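## Task

Move one cardboard box belonging to lot 451 and one belonging to lot 434 onto the desk so that nothing overhangs the desk's edge. A spot's lot is the number printed on the shelf edge right beneath it, and several spots may carry the same number. All other cardboard boxes must remain on their original shelves. If no box of a given lot exists, leave that lot out. The robot must not tip over or be left leaning.

## Robot and tools

ROBOT. A simulated Hello Robot Stretch 3 with one arm. It has a two-wheel differential base (0.33 m long, 0.34 m wide, rounded rear) that pivots about the point between its drive wheels, 0.05 m behind the front edge. It cannot drive sideways. A lift rides up a mast, and a telescoping arm reaches out to the robot's RIGHT side; to shift the gripper forward or back you drive the base. A wrist (yaw, pitch, roll) carries a two-finger gripper. The head carries head_camera and nav_camera; wrist_camera rides on the gripper. Loose objects may occasionally get nudged by something outside the robot.

FRAMES. Base frame: origin on the floor between the drive wheels, x forward, y left, z up, metres. hand_pose is reported in it, at the point where closed fingertips meet. Odometry frame is the base frame as it was at scene start; base_odometry counts wheel rotation only (slip counts as motion), heading in rad from -3.142 to 3.142, left positive.

move. One action per call. The action is "base", "joints" or both (optionally with "speeds", "pace", "contact_limits"), or "servos": "reboot" by itself. Extra arguments "cameras" (list of head_camera, nav_camera, wrist_camera, all; omitted or null = all, [] = none) and "blocking" (true/omitted waits until everything is at rest; false returns in about 0.5 s while motion continues). With no action it just reports state and images.
- base: an object with exactly one key, a relative offset from where the base last reported itself: {"translate_m": d} metres, forward positive, -3 to 3; or {"rotate_rad": d} radians, left positive, -6.4 to 6.4.
- joints: an object of absolute targets keyed by joint name: lift_m 0 to 1.1; arm_m 0 to 0.52 (extension); wrist_yaw_rad -1.345 to 4.42 (0 along the arm, positive swings toward the front); wrist_pitch_rad -1.57 to 0.451 (0 level, negative tips fingertips down); wrist_roll_rad -2.911 to 2.918 (0 fingers side by side, level); gripper_m -0.089 to 0.179 (larger is wider; fingertip gap is about 0.007 less near closed, 0.025 less fully open); head_pan_rad -3.953 to 1.73 (0 forward, positive left, -1.57 looks along the arm); head_tilt_rad -1.53 to 0.419 (negative down).
- pace: "default" or "max". speeds: per-key top speed (m/s or rad/s) up to the max pace value; keys as joints plus translate_m and rotate_rad. Max speeds: translate 0.30, rotate 1.90, lift 0.15, arm 0.40. The base is capped at 0.10 m/s and 0.63 rad/s unless lift_m < 0.30, arm_m < 0.03 and wrist_yaw_rad > 2.54.
- contact_limits: given only alongside the same motion's command. arm_m: a motor_effort percentage (1 to 100; negative sense when retracting) at which it halts. lift_m: {"down": n, "up": n}, 1 to 100, force beyond normal free motion; below about 12 it may halt in free air. translate_m / rotate_rad: wheel effort at which the base halts; the base has no contact stop otherwise.
Unknown keys make a call invalid; out-of-range values get it refused, and a refusal or an unrequested stop cancels the remaining move/wait/finished_scene calls of that reply. A motion omitted from a later action may still be driving toward its old target. Actions cap at about 14 s (time_out).

wait {seconds 0 to 10, cameras}: lets time pass without commanding; returns early when all moves settle. stop {cameras}: brakes everything you commanded; braked motions report "stopped" and may keep pressing. zoom_image {camera, region [x0,y0,x1,y1] pixels, at most 504 by 504}: enlarges part of that camera's latest image. finished_scene {scene}: ends the scene for good; issue nothing after it in the same reply for scene 1.

RESULTS. "move" reads done or the worst status. base_status / joint_status: done, moving, off_target (came to rest short, may still push), contact_stop (that joint goes slack until recommanded), time_out, torque_fault (wrist/head servo off; send servos reboot). on_its_own describes uncommanded behaviour; "held at" there is a target, not a reading. motor_effort: percent, positive toward higher values, peak in brackets; a wheel positive pushes forward. lidar_m: 12 ranges in 30-degree sectors starting straight ahead, counter-clockwise (4th left, 7th behind, 10th right), plane 0.17 m high; "-" means nothing or closer than 0.15 m. wrist_depth_mm and head_depth_mm: 7x7 median depths in mm. base_tilt in degrees (forward, right). turned_by_imu beats turned_by_wheels when they differ by over 0.15 rad. head_camera images arrive rotated (turn a quarter clockwise to upright); nav_camera the other way. Calibration K and T_world_to_cam are given per camera and may be slightly off.

GRIPPING. Close to a gripper_m below the object's width; open to at least 0.05 over it. Readings don't confirm a hold; check images or effort. Resend to re-squeeze if the stall guard loosened.

AVOID. Before folding (yaw 3.0) or unfolding the wrist, put lift_m in 0.32 to 0.95, pitch -0.4, roll near 0; folded, lift may drop to 0.25. If yaw is below -0.4, keep pitch at or under -0.5. Don't push the arm into solid things with the gripper above about 0.45 m, and don't drive while gripping or hooking something fixed: the robot may tip. Use low lift "down" limits when lowering onto surfaces. Pull back if base_tilt shows a lean. Avoid drops, releasing moving objects, slams, hard hits and prolonged wrist/head pushing.

Each tool is called after "Call:" by a JSON object that holds its "name" and its "arguments", one argument or row to a line.

## Session

Call:
{"name": "move", "arguments": {
  "joints": {"head_pan_rad": 0.0, "head_tilt_rad": -0.3, "lift_m":0.5},
  "cameras": ["head_camera","nav_camera"]
}}

Call:
{"name": "move", "arguments": {
  "joints": {"head_pan_rad": -1.5},
  "cameras": ["head_camera","nav_camera"]
}}

Call:
{"name": "move", "arguments": {
  "joints": {"head_pan_rad": -3.0},
  "cameras": ["head_camera","nav_camera"]
}}

Call:
{"name": "move", "arguments": {
  "joints": {"head_pan_rad": 1.5},
  "cameras": ["head_camera","nav_camera"]
}}

Scene clock: 1.97 s.
move: done
base_odometry: x=+0.000 y=+0.000 heading=+0.000
turned_by_wheels: +0.000
turned_by_imu: +0.000
base_tilt: forward=-0.3 right=-1.3
lidar_m: 0.73 0.73 0.85 1.53 2.66 1.25 1.01 1.11 1.81 1.63 1.39 0.83
head_depth_mm: 673 710 749 798 842 905 962 / 658 690 726 770 815 869 932 / 641 671 704 746 789 842 891 / 623 653 687 728 767 819 869 / 606 634 665 700 738 781 830 / 590 617 646 679 718 757 802 / 576 602 629 660 697 732 774
base_status: not commanded
joint_positions: lift_m=+0.500 arm_m=+0.001 wrist_yaw_rad=+3.009 wrist_pitch_rad=-0.462 wrist_roll_rad=+0.000 gripper_m=+0.037 head_pan_rad=+0.000 head_tilt_rad=-0.301
joint_status: all done
measured_speeds: all 0
motor_effort: left_wheel=-0.5(1.0) right_wheel=+0.7(1.2) lift_m=+30.1(33.9) arm_m=-6.4(6.5) wrist_yaw_rad=-1.0(2.1) wrist_pitch_rad=+2.0(2.1) wrist_roll_rad=-0.2(0.3) gripper_m=+0.4(0.8) head_pan_rad=+0.7(2.1) head_tilt_rad=-2.4(8.6)
hand_pose: x=+0.0076 y=+0.0712 z=+0.5029 quat_wxyz=(+0.207, +0.697, +0.116, +0.676) (m; base frame)
wrist_depth_mm: - 139 - - - 856 - / - 151 - - - 981 - / - 167 - - - - - / - 950 203 - - 974 - / 879 846 211 819 821 835 815 / 751 752 126 722 129 730 712 / 657 666 285 646 633 648 632
pictures: head_camera (sideways), nav_camera (sideways)
camera_calibration:
head_camera: T_world_to_cam=[[-0.245991, -0.0462423, -0.968168, 1.27703], [0.0407541, 0.997485, -0.0579973, 0.0749237], [0.968415, -0.0537237, -0.243488, 0.26659], [0, 0, 0, 1]] pos_world=[0.0529153, -0.00135998, 1.30564]
nav_camera: T_world_to_cam=[[0.271389, 0.0170523, 0.962319, -1.21112], [0.0143481, -0.999804, 0.0136702, 0.0322464], [0.962363, 0.0100975, -0.27158, 0.300837], [0, 0, 0, 1]] pos_world=[0.0387067, 0.0498547, 1.24674]

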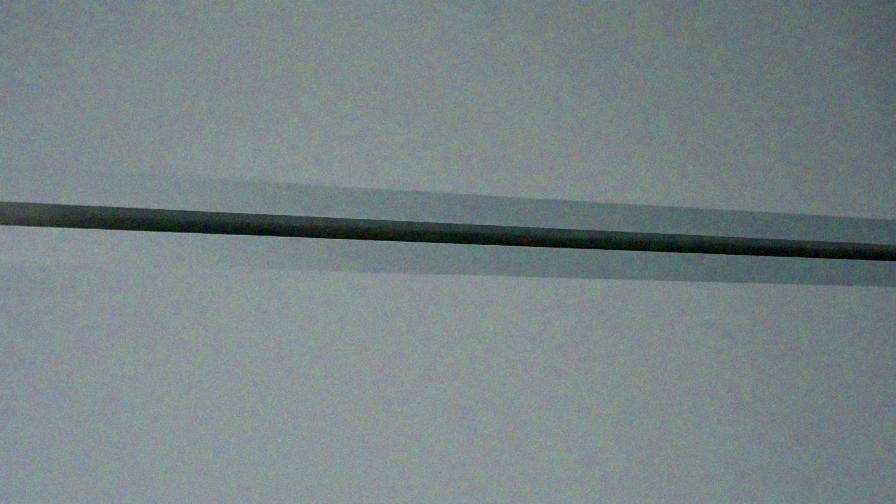

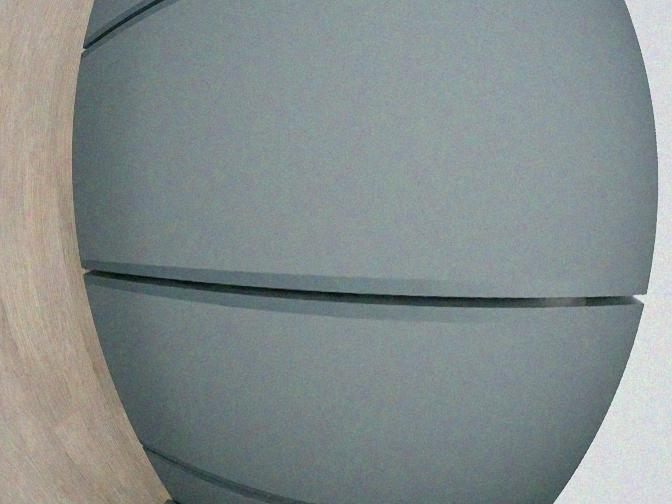

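Scene clock: 3.20 s.
move: done
base_odometry: x=+0.000 y=+0.000 heading=+0.000
turned_by_wheels: +0.000
turned_by_imu: +0.000
base_tilt: forward=-0.2 right=-1.1
lidar_m: 0.72 0.73 0.85 1.53 2.66 1.26 1.01 1.11 1.81 1.62 1.39 0.83
head_depth_mm: 1867 1926 1953 1966 2004 2000 1560 / 1840 1999 2118 2219 2262 1965 1552 / 1836 1954 2071 2193 2127 1916 1536 / 1569 1889 2021 2125 2129 1905 1541 / 1488 1525 1604 1655 1744 1815 1538 / 1618 1801 1928 2021 2056 1864 1526 / 1628 1778 1874 1977 1914 1849 1522
base_status: not commanded
joint_positions: lift_m=+0.500 arm_m=+0.001 wrist_yaw_rad=+3.009 wrist_pitch_rad=-0.462 wrist_roll_rad=+0.000 gripper_m=+0.037 head_pan_rad=-1.535 head_tilt_rad=-0.301
joint_status: all done
measured_speeds: translate_m=+0.000 rotate_rad=+0.000 lift_m=+0.000 arm_m=+0.000 wrist_yaw_rad=+0.000 wrist_pitch_rad=+0.000 wrist_roll_rad=+0.000 head_pan_rad=+0.024 head_tilt_rad=+0.000
motor_effort: left_wheel=+0.1(0.7) right_wheel=+0.9(1.0) lift_m=+26.5(29.8) arm_m=-8.7(8.7) wrist_yaw_rad=-0.3(1.5) wrist_pitch_rad=+2.1(2.1) wrist_roll_rad=+0.1(0.3) gripper_m=+0.3(0.8) head_pan_rad=+3.6(5.4) head_tilt_rad=-1.6(2.4)
hand_pose: x=+0.0076 y=+0.0712 z=+0.5029 quat_wxyz=(+0.207, +0.697, +0.116, +0.676) (m; base frame)
wrist_depth_mm: - 139 - - - 854 - / - 150 - - - 965 - / - 167 - - - - - / - 954 204 - - 958 - / 879 840 212 820 822 838 810 / 748 746 126 713 129 724 706 / 656 670 286 647 634 642 631
pictures: head_camera (sideways), nav_camera (sideways)
camera_calibration:
head_camera: T_world_to_cam=[[-0.0549492, 0.244183, -0.968171, 1.27589], [0.998303, -0.00527727, -0.0579903, 0.0690665], [-0.0192696, -0.969715, -0.243479, 0.272542], [0, 0, 0, 1]] pos_world=[0.0064114, -0.0468984, 1.30564]
nav_camera: T_world_to_cam=[[0.0266778, -0.270589, 0.962325, -1.20963], [-0.998661, -0.0498993, 0.0136543, 0.0385232], [0.0443247, -0.961401, -0.271558, 0.306435], [0, 0, 0, 1]] pos_world=[0.0571591, -0.030783, 1.24674]

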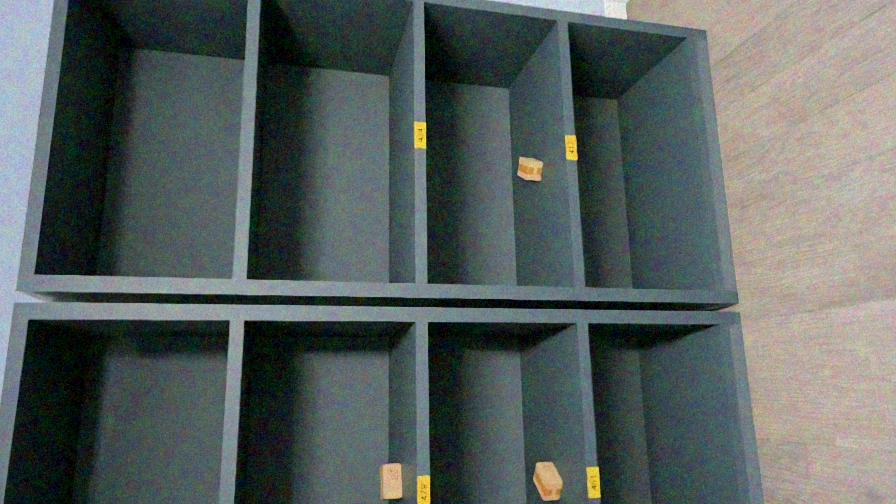

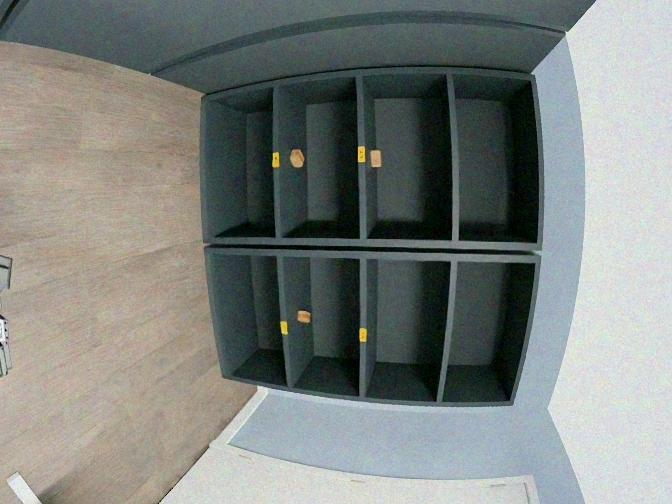

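Scene clock: 5.47 s.
move: done
base_odometry: x=+0.000 y=+0.000 heading=+0.000
turned_by_wheels: +0.000
turned_by_imu: +0.000
base_tilt: forward=-0.2 right=-1.2
lidar_m: 0.72 0.72 0.85 1.53 2.66 1.26 1.01 1.11 1.81 1.63 1.40 0.83
head_depth_mm: 1406 1485 1558 1641 1348 1018 1520 / 1396 1470 1527 1626 1341 1006 1505 / 1382 1449 1518 1599 1320 1005 1492 / 1361 1427 1492 1569 1308 956 1545 / 1355 1401 1478 1546 1301 944 1478 / 1331 1402 1454 1534 1485 938 1527 / 1315 1375 1435 1517 1591 1667 1512
base_status: not commanded
joint_positions: lift_m=+0.500 arm_m=+0.001 wrist_yaw_rad=+3.009 wrist_pitch_rad=-0.462 wrist_roll_rad=+0.000 gripper_m=+0.037 head_pan_rad=-3.008 head_tilt_rad=-0.301
joint_status: all done
measured_speeds: translate_m=+0.000 rotate_rad=+0.000 lift_m=+0.000 arm_m=+0.000 wrist_yaw_rad=+0.000 wrist_pitch_rad=+0.000 wrist_roll_rad=+0.000 head_pan_rad=+0.024 head_tilt_rad=+0.000
motor_effort: left_wheel=-0.2(0.8) right_wheel=+0.5(1.1) lift_m=+23.2(26.1) arm_m=-12.5(12.5) wrist_yaw_rad=-1.1(1.6) wrist_pitch_rad=+2.0(2.1) wrist_roll_rad=+0.2(0.3) gripper_m=+0.2(1.1) head_pan_rad=+3.6(6.3) head_tilt_rad=+1.2(1.6)
hand_pose: x=+0.0076 y=+0.0712 z=+0.5029 quat_wxyz=(+0.207, +0.697, +0.116, +0.676) (m; base frame)
wrist_depth_mm: - 138 - - - 871 - / - 151 - - - 967 - / - 167 - - - - - / - 937 203 - - 984 - / 869 839 211 831 811 839 803 / 755 738 126 714 129 728 723 / 653 661 286 647 627 638 641
pictures: head_camera (sideways), nav_camera (sideways)
camera_calibration:
head_camera: T_world_to_cam=[[0.237634, 0.0785845, -0.968171, 1.2741], [0.0923545, -0.994035, -0.0580157, 0.0746167], [-0.966954, -0.0756284, -0.243474, 0.278319], [0, 0, 0, 1]] pos_world=[-0.0405389, -0.00490425, 1.30564]
nav_camera: T_world_to_cam=[[-0.266697, -0.0530401, 0.96232, -1.20784], [-0.147342, 0.988991, 0.0136758, 0.0333104], [-0.952451, -0.138143, -0.271576, 0.312523], [0, 0, 0, 1]] pos_world=[-0.0195549, -0.0538345, 1.24674]

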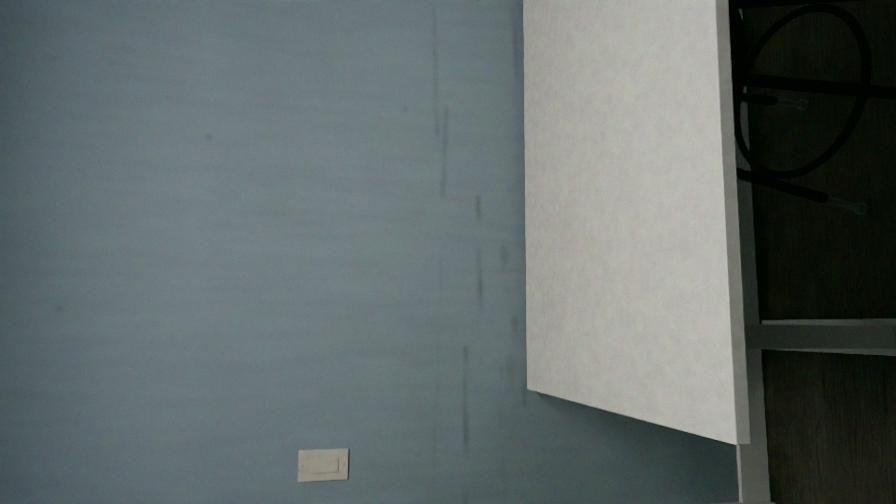

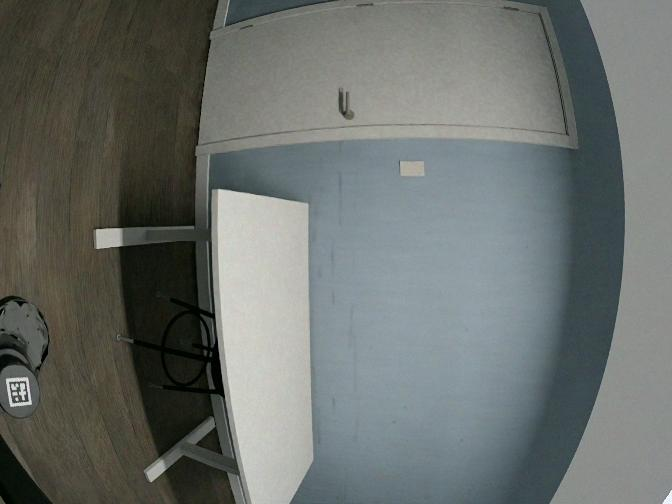

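Scene clock: 8.90 s.
move: done
base_odometry: x=+0.000 y=+0.000 heading=+0.000
turned_by_wheels: +0.000
turned_by_imu: +0.000
base_tilt: forward=-0.4 right=-1.2
lidar_m: 0.72 0.72 0.85 1.53 2.66 1.26 1.01 1.11 1.81 1.62 1.39 0.83
head_depth_mm: 1061 1074 1084 1104 1117 1133 1152 / 1266 1291 1308 1333 1358 1376 1403 / 2453 1626 1642 1675 1702 1740 1537 / 2429 2523 2635 2821 2863 1997 1534 / 2338 2441 2540 2684 2788 1988 1536 / 2291 2377 2482 2585 2668 1976 1520 / 2211 2272 2401 2520 2614 1960 1511
base_status: not commanded
joint_positions: lift_m=+0.500 arm_m=+0.001 wrist_yaw_rad=+3.009 wrist_pitch_rad=-0.462 wrist_roll_rad=+0.000 gripper_m=+0.037 head_pan_rad=+1.508 head_tilt_rad=-0.301
joint_status: all done
measured_speeds: translate_m=+0.000 rotate_rad=+0.000 lift_m=+0.000 arm_m=+0.000 wrist_yaw_rad=+0.000 wrist_pitch_rad=+0.000 wrist_roll_rad=+0.000 head_pan_rad=-0.024 head_tilt_rad=+0.000
motor_effort: left_wheel=+0.1(0.8) right_wheel=+0.8(1.1) lift_m=+23.0(23.9) arm_m=-12.7(13.7) wrist_yaw_rad=+0.4(1.8) wrist_pitch_rad=+2.1(2.1) wrist_roll_rad=-0.1(0.3) gripper_m=+0.3(1.1) head_pan_rad=-2.7(6.8) head_tilt_rad=+4.7(4.8)
hand_pose: x=+0.0076 y=+0.0712 z=+0.5029 quat_wxyz=(+0.207, +0.697, +0.116, +0.676) (m; base frame)
wrist_depth_mm: - 139 - - - 854 - / - 151 - - - 958 - / - 167 - - - - - / - 949 204 - - 968 - / 851 832 212 821 818 830 809 / 757 746 126 715 128 725 720 / 660 669 286 643 629 636 631
pictures: head_camera (sideways), nav_camera (sideways)
camera_calibration:
head_camera: T_world_to_cam=[[0.0307663, -0.248405, -0.968168, 1.27534], [-0.992986, 0.103034, -0.0579906, 0.0812234], [0.114159, 0.963161, -0.243493, 0.271808], [0, 0, 0, 1]] pos_world=[0.0103868, 0.0466389, 1.30564]
nav_camera: T_world_to_cam=[[-0.0000542628, 0.271923, 0.962319, -1.20946], [0.998748, -0.0481209, 0.0136539, 0.0263435], [0.0500204, 0.961115, -0.27158, 0.306407], [0, 0, 0, 1]] pos_world=[-0.0417027, 0.0356554, 1.24674]

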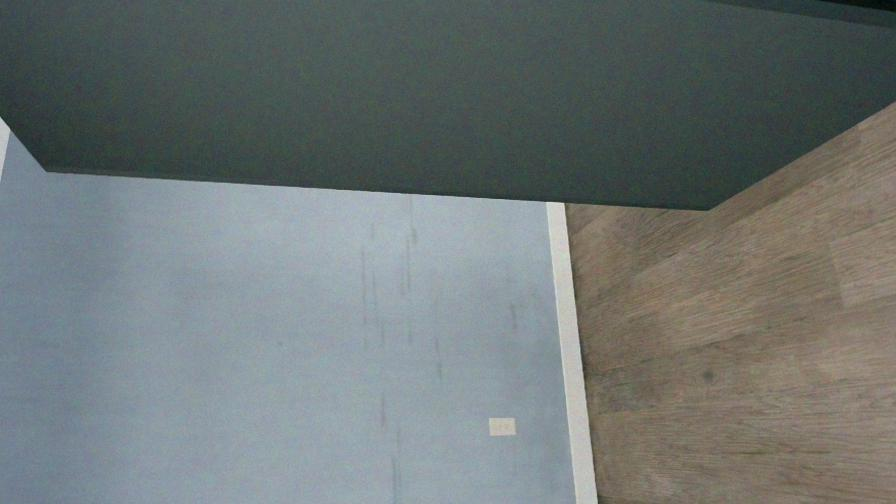

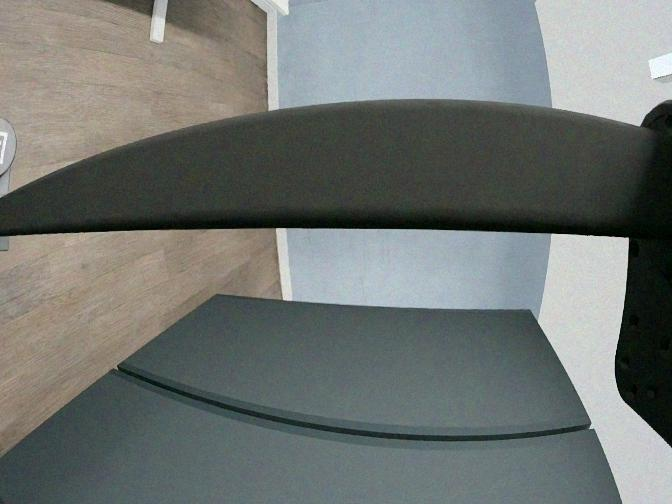

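Call:
{"name": "move", "arguments": {
  "joints": {"head_pan_rad": -1.3},
  "cameras": ["head_camera"]
}}

Call:
{"name": "zoom_image", "arguments": {
  "camera": "head_camera",
  "region": [360, 230, 620, 490]
}}

Call:
{"name": "move", "arguments": {
  "joints": {"head_pan_rad": -1.7},
  "cameras": ["head_camera"]
}}

Call:
{"name": "zoom_image", "arguments": {
  "camera": "head_camera",
  "region": [400, 180, 600, 280]
}}

Scene clock: 20.40 s.
move: done
base_odometry: x=+0.000 y=+0.000 heading=+0.000
turned_by_wheels: +0.000
turned_by_imu: +0.000
base_tilt: forward=-0.3 right=-1.2
lidar_m: 0.73 0.72 0.86 1.53 2.65 1.26 1.01 1.11 1.81 1.63 1.39 0.82
head_depth_mm: 1649 1852 1967 2073 2025 1928 1556 / 1534 1843 1953 2059 2029 1924 1552 / 1551 1787 1681 1638 1743 1809 1545 / 1690 1854 1979 2067 2104 1882 1546 / 1728 1862 1967 2076 2095 1883 1536 / 1740 1859 1981 2061 2090 1854 1536 / 1567 1741 1815 1821 1790 1822 1523
base_status: not commanded
joint_positions: lift_m=+0.500 arm_m=+0.001 wrist_yaw_rad=+3.009 wrist_pitch_rad=-0.462 wrist_roll_rad=+0.000 gripper_m=+0.037 head_pan_rad=-1.308 head_tilt_rad=-0.300
joint_status: all done
measured_speeds: translate_m=+0.000 rotate_rad=+0.000 lift_m=+0.000 arm_m=+0.000 wrist_yaw_rad=+0.000 wrist_pitch_rad=+0.000 wrist_roll_rad=+0.000 head_pan_rad=+0.024 head_tilt_rad=+0.000
motor_effort: left_wheel=-0.4(0.8) right_wheel=+0.8(1.3) lift_m=+23.5(24.0) arm_m=-12.6(13.5) wrist_yaw_rad=-0.4(1.7) wrist_pitch_rad=+2.0(2.1) wrist_roll_rad=-0.1(0.3) gripper_m=+0.3(1.0) head_pan_rad=+3.3(5.0) head_tilt_rad=+4.5(6.2)
hand_pose: x=+0.0076 y=+0.0712 z=+0.5029 quat_wxyz=(+0.207, +0.697, +0.116, +0.676) (m; base frame)
wrist_depth_mm: - 138 - - - 880 - / - 150 - - - 983 - / - 167 - - - - - / - 974 204 - - 958 - / 873 838 211 833 832 842 810 / 753 751 126 716 128 721 722 / 653 667 288 635 630 636 634
pictures: head_camera (sideways)
camera_calibration:
head_camera: T_world_to_cam=[[-0.1082, 0.224174, -0.968524, 1.27669], [0.973875, 0.21956, -0.0579785, 0.0691965], [0.199652, -0.949494, -0.242074, 0.269465], [0, 0, 0, 1]] pos_world=[0.0169495, -0.0455371, 1.30574]

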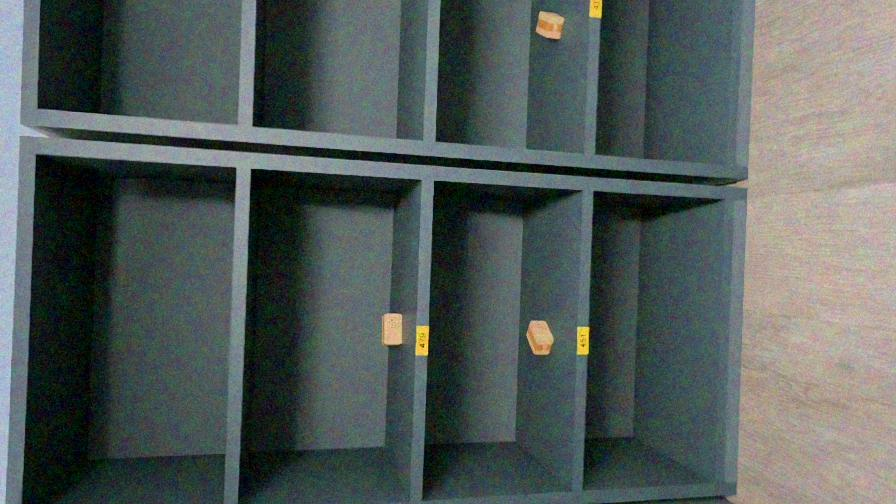

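Scaled by 1.938 from the camera's 896x504 image, which has a finer 1280x720 frame.

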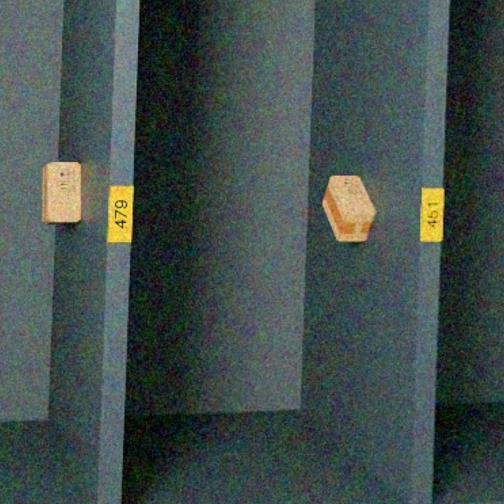

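Scene clock: 21.23 s.
move: done
base_odometry: x=+0.000 y=+0.000 heading=+0.000
turned_by_wheels: +0.000
turned_by_imu: +0.000
base_tilt: forward=-0.3 right=-1.3
lidar_m: 0.72 0.73 0.85 1.53 2.66 1.26 1.01 1.11 1.81 1.62 1.39 0.83
head_depth_mm: 2108 2120 2160 2197 2244 2075 1567 / 2072 1832 1940 2422 2481 2024 1558 / 1976 2053 2165 2169 2173 2027 1554 / 1840 2020 2133 2231 2313 1946 1530 / 1737 1929 2040 2151 2116 1910 1529 / 1494 1673 1550 1627 1727 1786 1528 / 1457 1719 1851 1873 1915 1858 1512
base_status: not commanded
joint_positions: lift_m=+0.500 arm_m=+0.001 wrist_yaw_rad=+3.009 wrist_pitch_rad=-0.462 wrist_roll_rad=+0.000 gripper_m=+0.037 head_pan_rad=-1.709 head_tilt_rad=-0.300
joint_status: all done
measured_speeds: all 0
motor_effort: left_wheel=-0.3(0.5) right_wheel=+0.4(0.9) lift_m=+22.9(23.9) arm_m=-12.5(13.1) wrist_yaw_rad=-0.3(1.6) wrist_pitch_rad=+2.0(2.1) wrist_roll_rad=-0.1(0.5) gripper_m=+0.3(0.8) head_pan_rad=-1.6(4.5) head_tilt_rad=+4.8(5.4)
hand_pose: x=+0.0076 y=+0.0712 z=+0.5029 quat_wxyz=(+0.207, +0.697, +0.116, +0.676) (m; base frame)
wrist_depth_mm: - 139 - - - 861 - / - 151 - - - 981 - / - 167 - - - - - / - 972 204 - - 966 - / 877 853 211 824 805 839 811 / 739 748 126 716 129 708 718 / 651 665 287 642 628 640 639
pictures: head_camera (sideways)
camera_calibration:
head_camera: T_world_to_cam=[[-0.012185, 0.248626, -0.968523, 1.27612], [0.982385, -0.17765, -0.0579633, 0.0690801], [-0.186469, -0.952169, -0.242082, 0.271741], [0, 0, 0, 1]] pos_world=[-0.00164218, -0.0462619, 1.30574]

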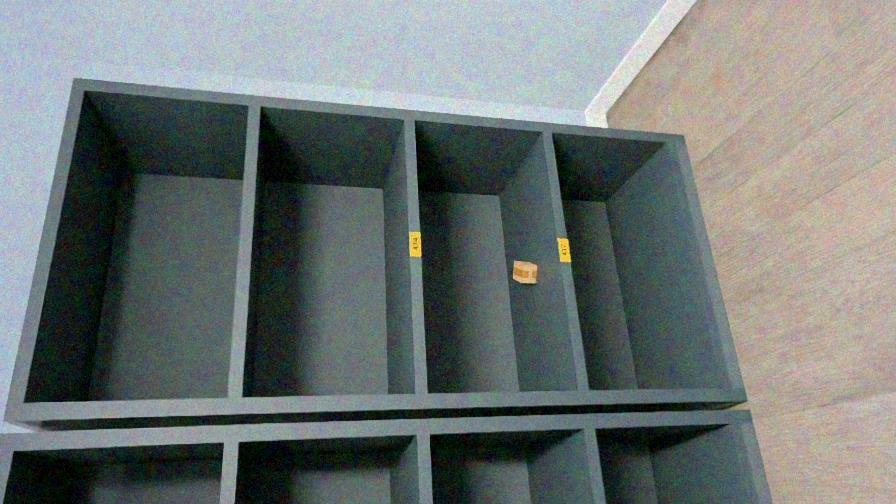

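Scaled by 2.520 from the camera's 896x504 image, which has a finer 1280x720 frame.

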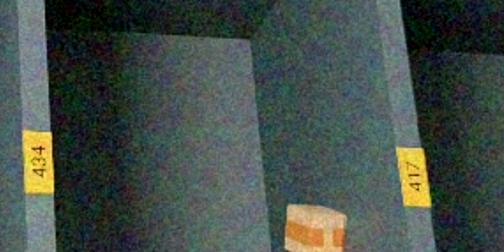

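Call:
{"name": "move", "arguments": {
  "base": {"rotate_rad": -1.115},
  "joints": {"lift_m":0.29,"head_pan_rad":0.0},
  "cameras": ["head_camera"]
}}

Call:
{"name": "move", "arguments": {
  "base": {"translate_m": 1.17},
  "pace": "max",
  "cameras": ["head_camera"]
}}

Call:
{"name": "move", "arguments": {
  "base": {"rotate_rad": 1.325},
  "joints": {"head_pan_rad":-1.571,"lift_m":0.5, "head_tilt_rad":-0.6},
  "cameras": ["head_camera","nav_camera"]
}}

Scene clock: 60.20 s.
move: done
base_odometry: x=+0.000 y=+0.000 heading=-1.115
turned_by_wheels: -1.115
turned_by_imu: -1.096
base_tilt: forward=-0.2 right=-1.2
lidar_m: 1.54 0.86 0.73 0.73 0.83 1.39 2.66 1.26 1.01 1.11 1.75 1.62
head_depth_mm: 1530 1731 1562 1542 1633 1732 1566 / 1662 1813 1913 1992 2010 1851 1559 / 1677 1853 1963 2037 2006 1905 1548 / 1712 1912 2015 2113 2133 1881 1537 / 1595 1788 1927 1927 1943 1890 1537 / 1481 1533 1588 1643 1727 1776 1527 / 1202 1233 1267 1313 1358 1426 1428
base_status: done
joint_positions: lift_m=+0.290 arm_m=+0.001 wrist_yaw_rad=+3.009 wrist_pitch_rad=-0.463 wrist_roll_rad=+0.000 gripper_m=+0.037 head_pan_rad=+0.003 head_tilt_rad=-0.300
joint_status: all done
measured_speeds: all 0
motor_effort: left_wheel=+8.0(12.0) right_wheel=-9.9(13.4) lift_m=+24.9(26.7) arm_m=-12.4(13.5) wrist_yaw_rad=-0.5(2.1) wrist_pitch_rad=+2.0(2.2) wrist_roll_rad=+0.1(0.3) gripper_m=+0.5(1.0) head_pan_rad=-3.0(5.1) head_tilt_rad=+4.3(4.9)
hand_pose: x=+0.0076 y=+0.0711 z=+0.2928 quat_wxyz=(+0.208, +0.697, +0.116, +0.676) (m; base frame)
wrist_depth_mm: - 139 - - - - - / - 151 161 - - - - / 853 167 209 808 786 772 770 / 696 646 204 669 669 666 653 / 584 576 211 551 550 556 557 / 499 498 126 297 128 483 483 / 271 278 264 267 409 426 422
pictures: head_camera (sideways)
camera_calibration:
head_camera: T_world_to_cam=[[-0.244435, -0.04711, -0.968521, 1.27752], [0.0375148, 0.997612, -0.057993, 0.0748894], [0.96894, -0.0505094, -0.242084, 0.264766], [0, 0, 0, 1]] pos_world=[0.0529191, -0.00115345, 1.30574]

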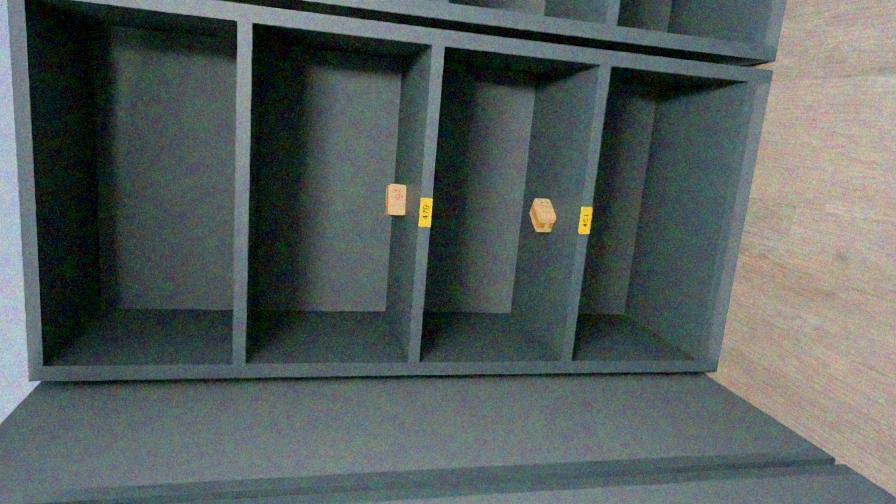

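Scene clock: 65.47 s.
move: done
base_odometry: x=+0.516 y=-1.050 heading=-1.115
turned_by_wheels: +0.000
turned_by_imu: +0.000
base_tilt: forward=-0.3 right=-1.3
lidar_m: 0.83 0.54 0.46 0.46 0.52 0.88 3.75 1.77 1.81 1.46 0.66 0.85
head_depth_mm: 384 633 829 870 736 504 932 / 765 646 848 889 682 523 924 / 779 660 868 914 721 545 922 / 795 675 890 934 715 543 915 / 812 697 909 953 708 565 911 / 724 716 854 887 701 876 904 / 596 621 681 704 668 704 783
base_status: done
joint_positions: lift_m=+0.290 arm_m=+0.001 wrist_yaw_rad=+3.009 wrist_pitch_rad=-0.463 wrist_roll_rad=+0.000 gripper_m=+0.037 head_pan_rad=+0.000 head_tilt_rad=-0.300
joint_status: not commanded
measured_speeds: all 0
motor_effort: left_wheel=-0.7(16.5) right_wheel=+4.8(11.4) lift_m=+29.4(31.4) arm_m=-11.4(13.2) wrist_yaw_rad=-0.2(1.7) wrist_pitch_rad=+2.1(2.2) wrist_roll_rad=+0.1(0.3) gripper_m=+0.9(1.0) head_pan_rad=-3.4(3.8) head_tilt_rad=+3.0(4.3)
hand_pose: x=+0.0076 y=+0.0711 z=+0.2928 quat_wxyz=(+0.208, +0.697, +0.116, +0.676) (m; base frame)
wrist_depth_mm: - 139 - - 451 440 425 / - 151 161 - 502 459 456 / - 167 176 - 559 - - / 676 196 197 637 620 - - / 583 573 212 551 544 559 557 / 500 494 126 296 129 483 477 / 272 278 262 267 411 424 422
pictures: head_camera (sideways)
camera_calibration:
head_camera: T_world_to_cam=[[-0.244589, -0.0462536, -0.968523, 1.27752], [0.0410281, 0.997473, -0.0579974, 0.0749156], [0.968758, -0.0539222, -0.242073, 0.264745], [0, 0, 0, 1]] pos_world=[0.0529207, -0.00136058, 1.30574]

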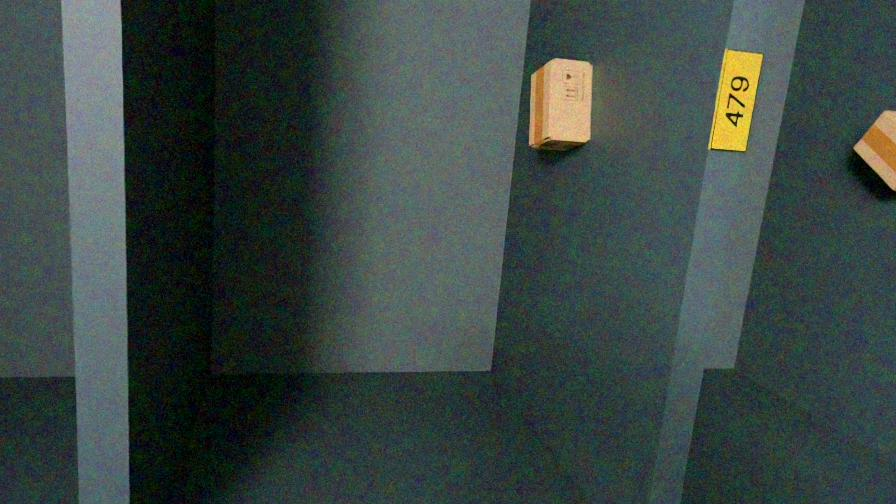

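Scene clock: 68.67 s.
move: done
base_odometry: x=+0.516 y=-1.050 heading=+0.210
turned_by_wheels: +1.325
turned_by_imu: +1.304
base_tilt: forward=-0.2 right=-1.2
lidar_m: 0.46 0.47 0.64 1.63 2.32 1.77 1.80 0.71 0.66 0.94 0.62 0.48
head_depth_mm: 771 844 899 601 1052 885 1089 / 768 843 897 593 1098 878 1138 / 764 841 890 587 1093 877 1137 / 764 837 736 583 1082 867 1101 / 760 834 861 576 1081 862 1095 / 756 833 853 570 1069 858 1093 / 756 826 839 565 1059 846 1090
base_status: done
joint_positions: lift_m=+0.500 arm_m=+0.001 wrist_yaw_rad=+3.009 wrist_pitch_rad=-0.463 wrist_roll_rad=+0.000 gripper_m=+0.037 head_pan_rad=-1.573 head_tilt_rad=-0.603
joint_status: all done
measured_speeds: all 0
motor_effort: left_wheel=-9.2(12.1) right_wheel=+8.8(12.6) lift_m=+28.5(33.3) arm_m=-12.5(13.5) wrist_yaw_rad=-1.0(1.9) wrist_pitch_rad=+2.1(2.2) wrist_roll_rad=-0.1(0.4) gripper_m=+0.0(1.1) head_pan_rad=+3.0(6.4) head_tilt_rad=+0.5(8.3)
hand_pose: x=+0.0076 y=+0.0711 z=+0.5028 quat_wxyz=(+0.208, +0.697, +0.117, +0.676) (m; base frame)
wrist_depth_mm: - 139 - - - - - / - 150 - - - - - / - 167 - - - - - / - 954 203 - - - - / 871 840 212 837 825 823 - / 754 737 126 714 128 726 - / 659 675 286 643 626 635 -
pictures: head_camera (sideways), nav_camera (sideways)
camera_calibration:
head_camera: T_world_to_cam=[[-0.0451711, 0.522506, -0.851438, 1.12354], [0.997434, -0.0237959, -0.0675195, 0.0814648], [-0.0555401, -0.852303, -0.520091, 0.632734], [0, 0, 0, 1]] pos_world=[0.00463811, -0.0458387, 1.29121]
nav_camera: T_world_to_cam=[[0.0159297, -0.544927, 0.838332, -1.04779], [-0.999839, -0.0156451, 0.008829, 0.0447629], [0.00830465, -0.838338, -0.545088, 0.662541], [0, 0, 0, 1]] pos_world=[0.0559444, -0.0148335, 1.23914]

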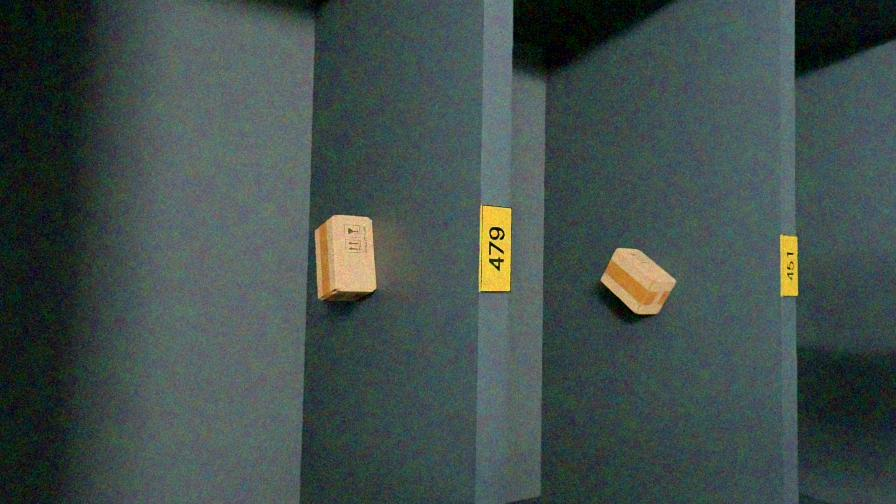

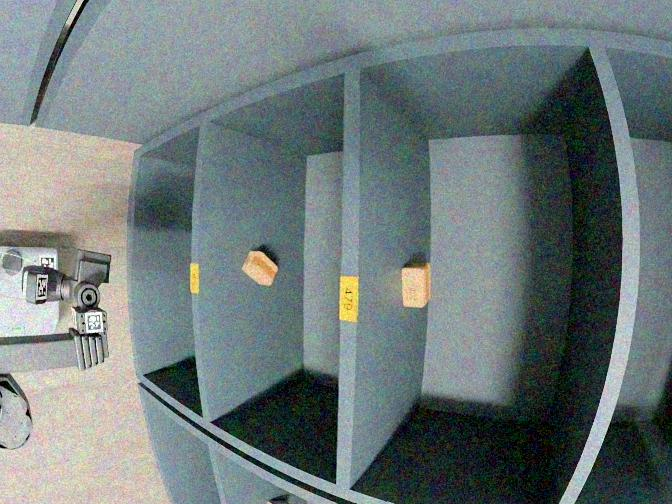

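Call:
{"name": "move", "arguments": {
  "joints": {"wrist_yaw_rad": 0.0, "wrist_pitch_rad":-0.4,"gripper_m":0.179,"lift_m":0.6},
  "cameras": ["wrist_camera"]
}}

Call:
{"name": "zoom_image", "arguments": {
  "camera": "wrist_camera",
  "region": [200, 60, 450, 260]
}}

Scene clock: 81.37 s.
move: done
base_odometry: x=+0.516 y=-1.050 heading=+0.210
turned_by_wheels: +0.000
turned_by_imu: +0.000
base_tilt: forward=-0.2 right=-1.3
lidar_m: 0.46 0.47 0.64 1.63 2.33 1.76 1.81 0.71 0.66 0.94 0.63 0.48
head_depth_mm: 768 845 893 603 1049 883 1036 / 766 842 893 597 1099 878 1112 / 766 837 891 590 1096 878 1089 / 762 835 741 584 1087 869 1103 / 762 834 863 578 1078 866 1078 / 758 833 862 574 1075 858 1097 / 754 831 843 568 1064 854 1090
base_status: not commanded
joint_positions: lift_m=+0.600 arm_m=+0.001 wrist_yaw_rad=+0.003 wrist_pitch_rad=-0.419 wrist_roll_rad=+0.000 gripper_m=+0.179 head_pan_rad=-1.571 head_tilt_rad=-0.600
joint_status: all done
measured_speeds: all 0
motor_effort: left_wheel=-8.7(9.4) right_wheel=+8.7(9.4) lift_m=+27.1(33.9) arm_m=-12.7(13.1) wrist_yaw_rad=-2.7(6.9) wrist_pitch_rad=+3.0(6.2) wrist_roll_rad=+0.2(0.3) gripper_m=+0.3(83.3) head_pan_rad=+3.4(4.1) head_tilt_rad=+3.1(4.3)
hand_pose: x=-0.0208 y=-0.3698 z=+0.6125 quat_wxyz=(+0.692, +0.148, -0.691, -0.146) (m; base frame)
wrist_depth_mm: - 633 - - - - - / - - - 443 - - 541 / - - - 441 - - - / - - 321 319 315 325 311 / 316 317 320 - 316 311 308 / - 126 - - - - - / - - - - - - 105
pictures: wrist_camera
camera_calibration:
wrist_camera: T_world_to_cam=[[-0.998878, -0.0399213, -0.0254791, -0.013341], [-0.00250241, 0.581735, -0.813374, 0.745798], [0.047293, -0.812398, -0.581182, 0.222638], [0, 0, 0, 1]] pos_world=[-0.021989, -0.253519, 0.735667]

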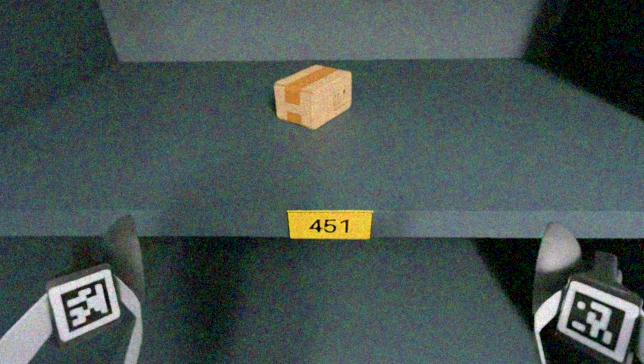

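Scaled by 2.016.

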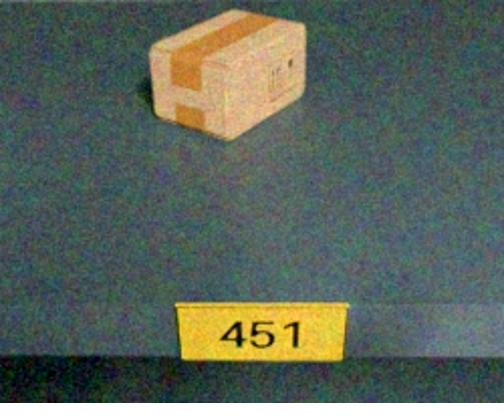

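Call:
{"name": "move", "arguments": {
  "joints": {"wrist_yaw_rad": -0.64, "wrist_pitch_rad":-0.7,"lift_m":0.78},
  "cameras": ["wrist_camera"]
}}

Scene clock: 113.73 s.
move: done
base_odometry: x=+0.516 y=-1.050 heading=+0.210
turned_by_wheels: +0.000
turned_by_imu: +0.000
base_tilt: forward=-0.2 right=-1.3
lidar_m: 0.46 0.47 0.63 1.63 2.33 1.76 1.80 0.71 0.66 0.94 0.63 0.48
head_depth_mm: 769 848 895 602 1052 882 1033 / 766 842 895 596 1104 875 798 / 760 839 891 591 1092 873 783 / 762 838 740 584 1092 872 1076 / 761 834 869 580 1078 863 1098 / 758 833 860 574 1069 857 1100 / 752 826 844 567 1062 852 1091
base_status: not commanded
joint_positions: lift_m=+0.780 arm_m=+0.001 wrist_yaw_rad=-0.637 wrist_pitch_rad=-0.709 wrist_roll_rad=+0.000 gripper_m=+0.179 head_pan_rad=-1.571 head_tilt_rad=-0.600
joint_status: all done
measured_speeds: all 0
motor_effort: left_wheel=-8.8(9.3) right_wheel=+8.6(9.2) lift_m=+29.9(34.2) arm_m=-11.7(12.7) wrist_yaw_rad=-4.0(6.6) wrist_pitch_rad=+1.1(3.8) wrist_roll_rad=+0.1(0.3) gripper_m=+0.5(1.0) head_pan_rad=+3.2(3.9) head_tilt_rad=+3.2(4.1)
hand_pose: x=-0.1279 y=-0.2892 z=+0.7337 quat_wxyz=(+0.553, +0.026, -0.706, -0.441) (m; base frame)
wrist_depth_mm: - - - - - - - / - - - - 542 - - / 443 - - - 646 - - / 442 - - 994 819 - - / - 143 - - 958 - 971 / - 126 - 860 901 888 877 / - - 795 805 813 791 105
pictures: wrist_camera
camera_calibration:
wrist_camera: T_world_to_cam=[[-0.819569, 0.571918, -0.0348738, 0.0927983], [0.46934, 0.63517, -0.613416, 0.726315], [-0.328672, -0.519104, -0.78899, 0.552817], [0, 0, 0, 1]] pos_world=[-0.0831384, -0.227436, 0.884936]

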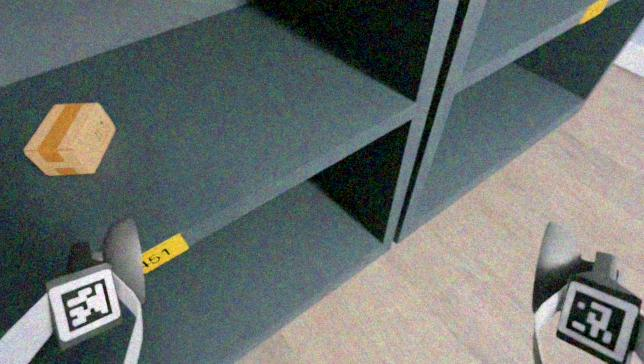

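Call:
{"name": "move", "arguments": {
  "base": {"translate_m": 0.144},
  "joints": {"lift_m":0.70},
  "cameras": ["wrist_camera"]
}}

Call:
{"name": "move", "arguments": {
  "joints": {"arm_m":0.30},
  "contact_limits": {"arm_m":35},
  "cameras": ["wrist_camera"]
}}

Scene clock: 145.43 s.
move: done
base_odometry: x=+0.656 y=-1.020 heading=+0.210
turned_by_wheels: +0.000
turned_by_imu: +0.000
base_tilt: forward=-0.4 right=-1.3
lidar_m: 0.31 0.33 0.44 1.12 2.87 1.89 1.94 0.76 0.81 0.93 0.46 0.33
head_depth_mm: 768 842 895 604 1114 886 1126 / 763 842 891 598 1105 881 1118 / 762 838 888 591 1093 875 1112 / 761 837 882 586 1090 870 1076 / 754 833 876 580 1077 865 1102 / 756 828 859 575 1069 864 1097 / 735 793 744 570 828 810 855
base_status: done
joint_positions: lift_m=+0.700 arm_m=+0.001 wrist_yaw_rad=-0.637 wrist_pitch_rad=-0.709 wrist_roll_rad=+0.000 gripper_m=+0.179 head_pan_rad=-1.571 head_tilt_rad=-0.600
joint_status: all done
measured_speeds: all 0
motor_effort: left_wheel=+1.9(10.3) right_wheel=+9.6(11.4) lift_m=+24.2(26.9) arm_m=-12.0(12.2) wrist_yaw_rad=-3.2(4.5) wrist_pitch_rad=+1.1(1.3) wrist_roll_rad=-0.1(0.3) gripper_m=+0.8(1.0) head_pan_rad=+2.7(3.8) head_tilt_rad=+3.2(4.5)
hand_pose: x=-0.1279 y=-0.2892 z=+0.6536 quat_wxyz=(+0.553, +0.026, -0.706, -0.441) (m; base frame)
wrist_depth_mm: - 440 - - - 544 - / - 424 - - - - - / - - - - - - - / - - - - 900 - 983 / 321 146 - - 882 902 872 / 123 126 - 815 817 820 798 / - - 738 758 741 736 105
pictures: wrist_camera
camera_calibration:
wrist_camera: T_world_to_cam=[[-0.819535, 0.571965, -0.034897, 0.0900407], [0.469544, 0.635379, -0.613044, 0.677007], [-0.328467, -0.518797, -0.789278, 0.490017], [0, 0, 0, 1]] pos_world=[-0.0831388, -0.227437, 0.804937]

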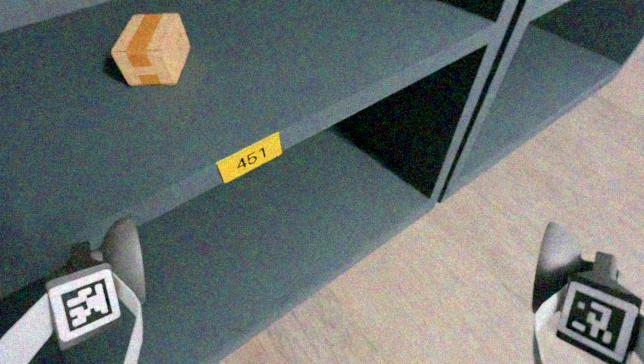

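Scene clock: 148.87 s.
move: done
base_odometry: x=+0.656 y=-1.020 heading=+0.210
turned_by_wheels: +0.000
turned_by_imu: +0.000
base_tilt: forward=-0.4 right=-1.1
lidar_m: 0.31 0.33 0.44 1.12 2.87 1.88 1.95 0.76 0.81 0.93 0.46 0.33
head_depth_mm: 767 843 895 603 1114 884 1100 / 763 839 893 596 1110 451 371 / 763 839 886 592 545 537 1114 / 758 832 882 586 1046 560 1101 / 758 833 875 580 1082 866 1103 / 755 832 862 574 1069 856 1094 / 732 793 745 570 828 813 855
base_status: not commanded
joint_positions: lift_m=+0.700 arm_m=+0.300 wrist_yaw_rad=-0.637 wrist_pitch_rad=-0.709 wrist_roll_rad=+0.000 gripper_m=+0.179 head_pan_rad=-1.571 head_tilt_rad=-0.600
joint_status: all done
measured_speeds: all 0
motor_effort: left_wheel=+1.1(2.2) right_wheel=+9.2(10.2) lift_m=+26.6(27.3) arm_m=+13.7(15.5) wrist_yaw_rad=-2.1(4.5) wrist_pitch_rad=+1.3(1.4) wrist_roll_rad=-0.1(0.4) gripper_m=+0.6(1.2) head_pan_rad=+2.9(4.2) head_tilt_rad=+2.8(4.1)
contact_limits: arm_m 35 (drawing in: default 31, maximum 55; extending or still: default 40, maximum 69)
hand_pose: x=-0.1279 y=-0.5885 z=+0.6535 quat_wxyz=(+0.553, +0.026, -0.706, -0.441) (m; base frame)
wrist_depth_mm: 328 - - - - 499 - / - - - - - - - / - - - - - - - / - - 281 291 325 326 325 / 316 303 262 299 303 301 304 / - 269 278 278 277 273 804 / 249 251 255 252 250 249 105
pictures: wrist_camera
camera_calibration:
wrist_camera: T_world_to_cam=[[-0.819423, 0.572131, -0.0348275, 0.261328], [0.469741, 0.635475, -0.612793, 0.867105], [-0.328465, -0.518496, -0.789476, 0.335007], [0, 0, 0, 1]] pos_world=[-0.083139, -0.526838, 0.804937]

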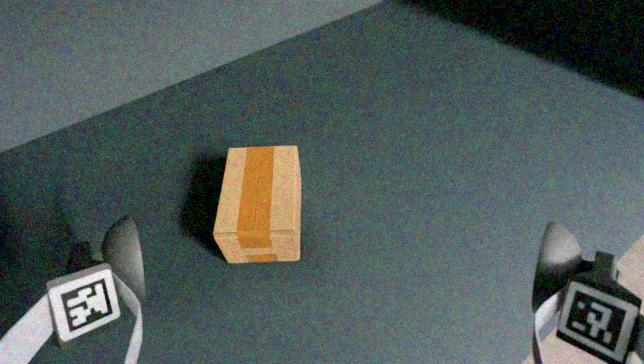

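Call:
{"name": "move", "arguments": {
  "joints": {"arm_m":0.42},
  "contact_limits": {"arm_m":35},
  "cameras": ["wrist_camera"]
}}

Call:
{"name": "move", "arguments": {
  "joints": {"lift_m":0.605},
  "contact_limits": {"lift_m":{"down":15}},
  "cameras": ["wrist_camera"]
}}

Scene clock: 164.00 s.
move: done
base_odometry: x=+0.656 y=-1.020 heading=+0.210
turned_by_wheels: +0.000
turned_by_imu: +0.000
base_tilt: forward=-0.3 right=-1.3
lidar_m: 0.31 0.32 0.44 1.12 2.87 1.88 1.95 0.76 0.81 0.94 0.46 0.33
head_depth_mm: 767 842 895 605 1109 884 795 / 764 838 891 598 1099 441 370 / 760 835 887 591 618 849 1111 / 760 834 882 586 646 869 1103 / 759 830 871 580 1080 866 1097 / 753 827 862 574 1068 859 1094 / 734 791 744 570 823 809 853
base_status: not commanded
joint_positions: lift_m=+0.700 arm_m=+0.420 wrist_yaw_rad=-0.637 wrist_pitch_rad=-0.709 wrist_roll_rad=+0.000 gripper_m=+0.179 head_pan_rad=-1.571 head_tilt_rad=-0.600
joint_status: all done
measured_speeds: all 0
motor_effort: left_wheel=+1.7(2.1) right_wheel=+9.0(10.6) lift_m=+30.6(31.5) arm_m=+13.5(15.3) wrist_yaw_rad=-2.9(4.5) wrist_pitch_rad=+1.2(1.4) wrist_roll_rad=-0.1(0.3) gripper_m=+0.7(1.1) head_pan_rad=+2.7(3.7) head_tilt_rad=+2.7(4.0)
contact_limits: arm_m 35 (drawing in: default 31, maximum 55; extending or still: default 40, maximum 69)
hand_pose: x=-0.1279 y=-0.7085 z=+0.6535 quat_wxyz=(+0.553, +0.026, -0.706, -0.441) (m; base frame)
wrist_depth_mm: 240 268 312 - - 505 - / 259 294 330 - - - - / 283 321 - - - - - / 311 337 - 326 323 325 323 / 311 302 307 304 301 301 298 / - 270 277 229 270 273 269 / 248 252 255 207 247 248 105
pictures: wrist_camera
camera_calibration:
wrist_camera: T_world_to_cam=[[-0.819423, 0.572131, -0.0348275, 0.329984], [0.469741, 0.635475, -0.612793, 0.943362], [-0.328465, -0.518496, -0.789476, 0.272787], [0, 0, 0, 1]] pos_world=[-0.083139, -0.646838, 0.804937]

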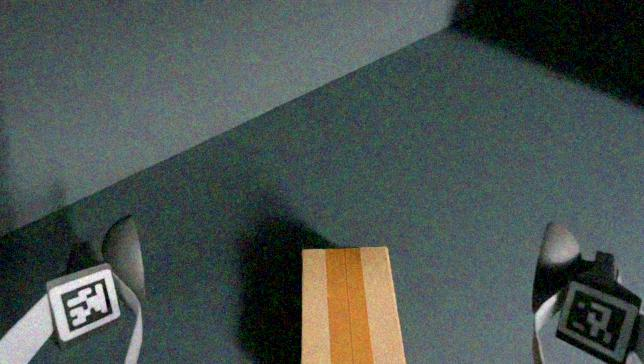

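Scene clock: 165.70 s.
move: done
base_odometry: x=+0.656 y=-1.020 heading=+0.210
turned_by_wheels: +0.000
turned_by_imu: +0.000
base_tilt: forward=-0.2 right=-1.3
lidar_m: 0.31 0.33 0.44 1.12 2.86 1.89 1.95 0.76 0.81 0.93 0.46 0.33
head_depth_mm: 768 842 890 604 1111 888 1121 / 766 839 889 598 1106 879 487 / 761 834 885 590 708 669 1088 / 758 836 884 587 714 823 1099 / 756 833 871 580 1079 864 1101 / 754 824 858 574 1069 860 1098 / 735 792 745 569 824 810 851
base_status: not commanded
joint_positions: lift_m=+0.605 arm_m=+0.420 wrist_yaw_rad=-0.637 wrist_pitch_rad=-0.709 wrist_roll_rad=+0.000 gripper_m=+0.179 head_pan_rad=-1.571 head_tilt_rad=-0.600
joint_status: all done
measured_speeds: all 0
motor_effort: left_wheel=+1.5(2.2) right_wheel=+9.3(10.3) lift_m=+22.3(31.5) arm_m=+13.0(13.7) wrist_yaw_rad=-2.6(4.3) wrist_pitch_rad=+1.3(1.4) wrist_roll_rad=-0.2(0.3) gripper_m=+0.2(1.2) head_pan_rad=+3.1(3.2) head_tilt_rad=+3.3(4.2)
contact_limits: arm_m 35 (drawing in: default 31, maximum 55; extending or still: default 40, maximum 69); lift_m down 15 (down: maximum 72; up: maximum 65)
hand_pose: x=-0.1279 y=-0.7085 z=+0.5585 quat_wxyz=(+0.553, +0.026, -0.706, -0.441) (m; base frame)
wrist_depth_mm: 241 270 311 328 319 317 315 / 261 285 291 288 285 280 276 / 258 256 253 250 247 246 242 / 228 225 223 157 163 217 214 / 203 197 200 141 143 195 193 / 123 175 184 128 127 176 - / 161 163 165 117 119 161 105
pictures: wrist_camera
camera_calibration:
wrist_camera: T_world_to_cam=[[-0.819423, 0.572131, -0.0348275, 0.326675], [0.469741, 0.635475, -0.612793, 0.885147], [-0.328465, -0.518496, -0.789476, 0.197787], [0, 0, 0, 1]] pos_world=[-0.083139, -0.646838, 0.709937]

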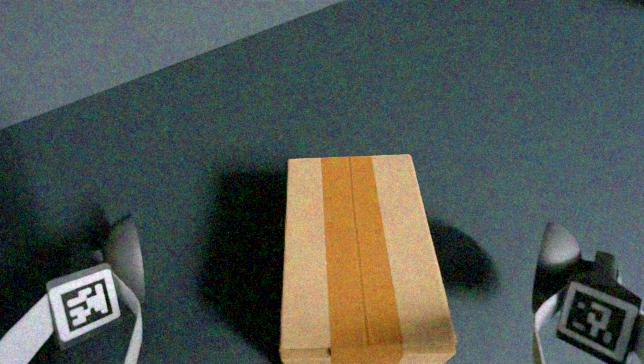

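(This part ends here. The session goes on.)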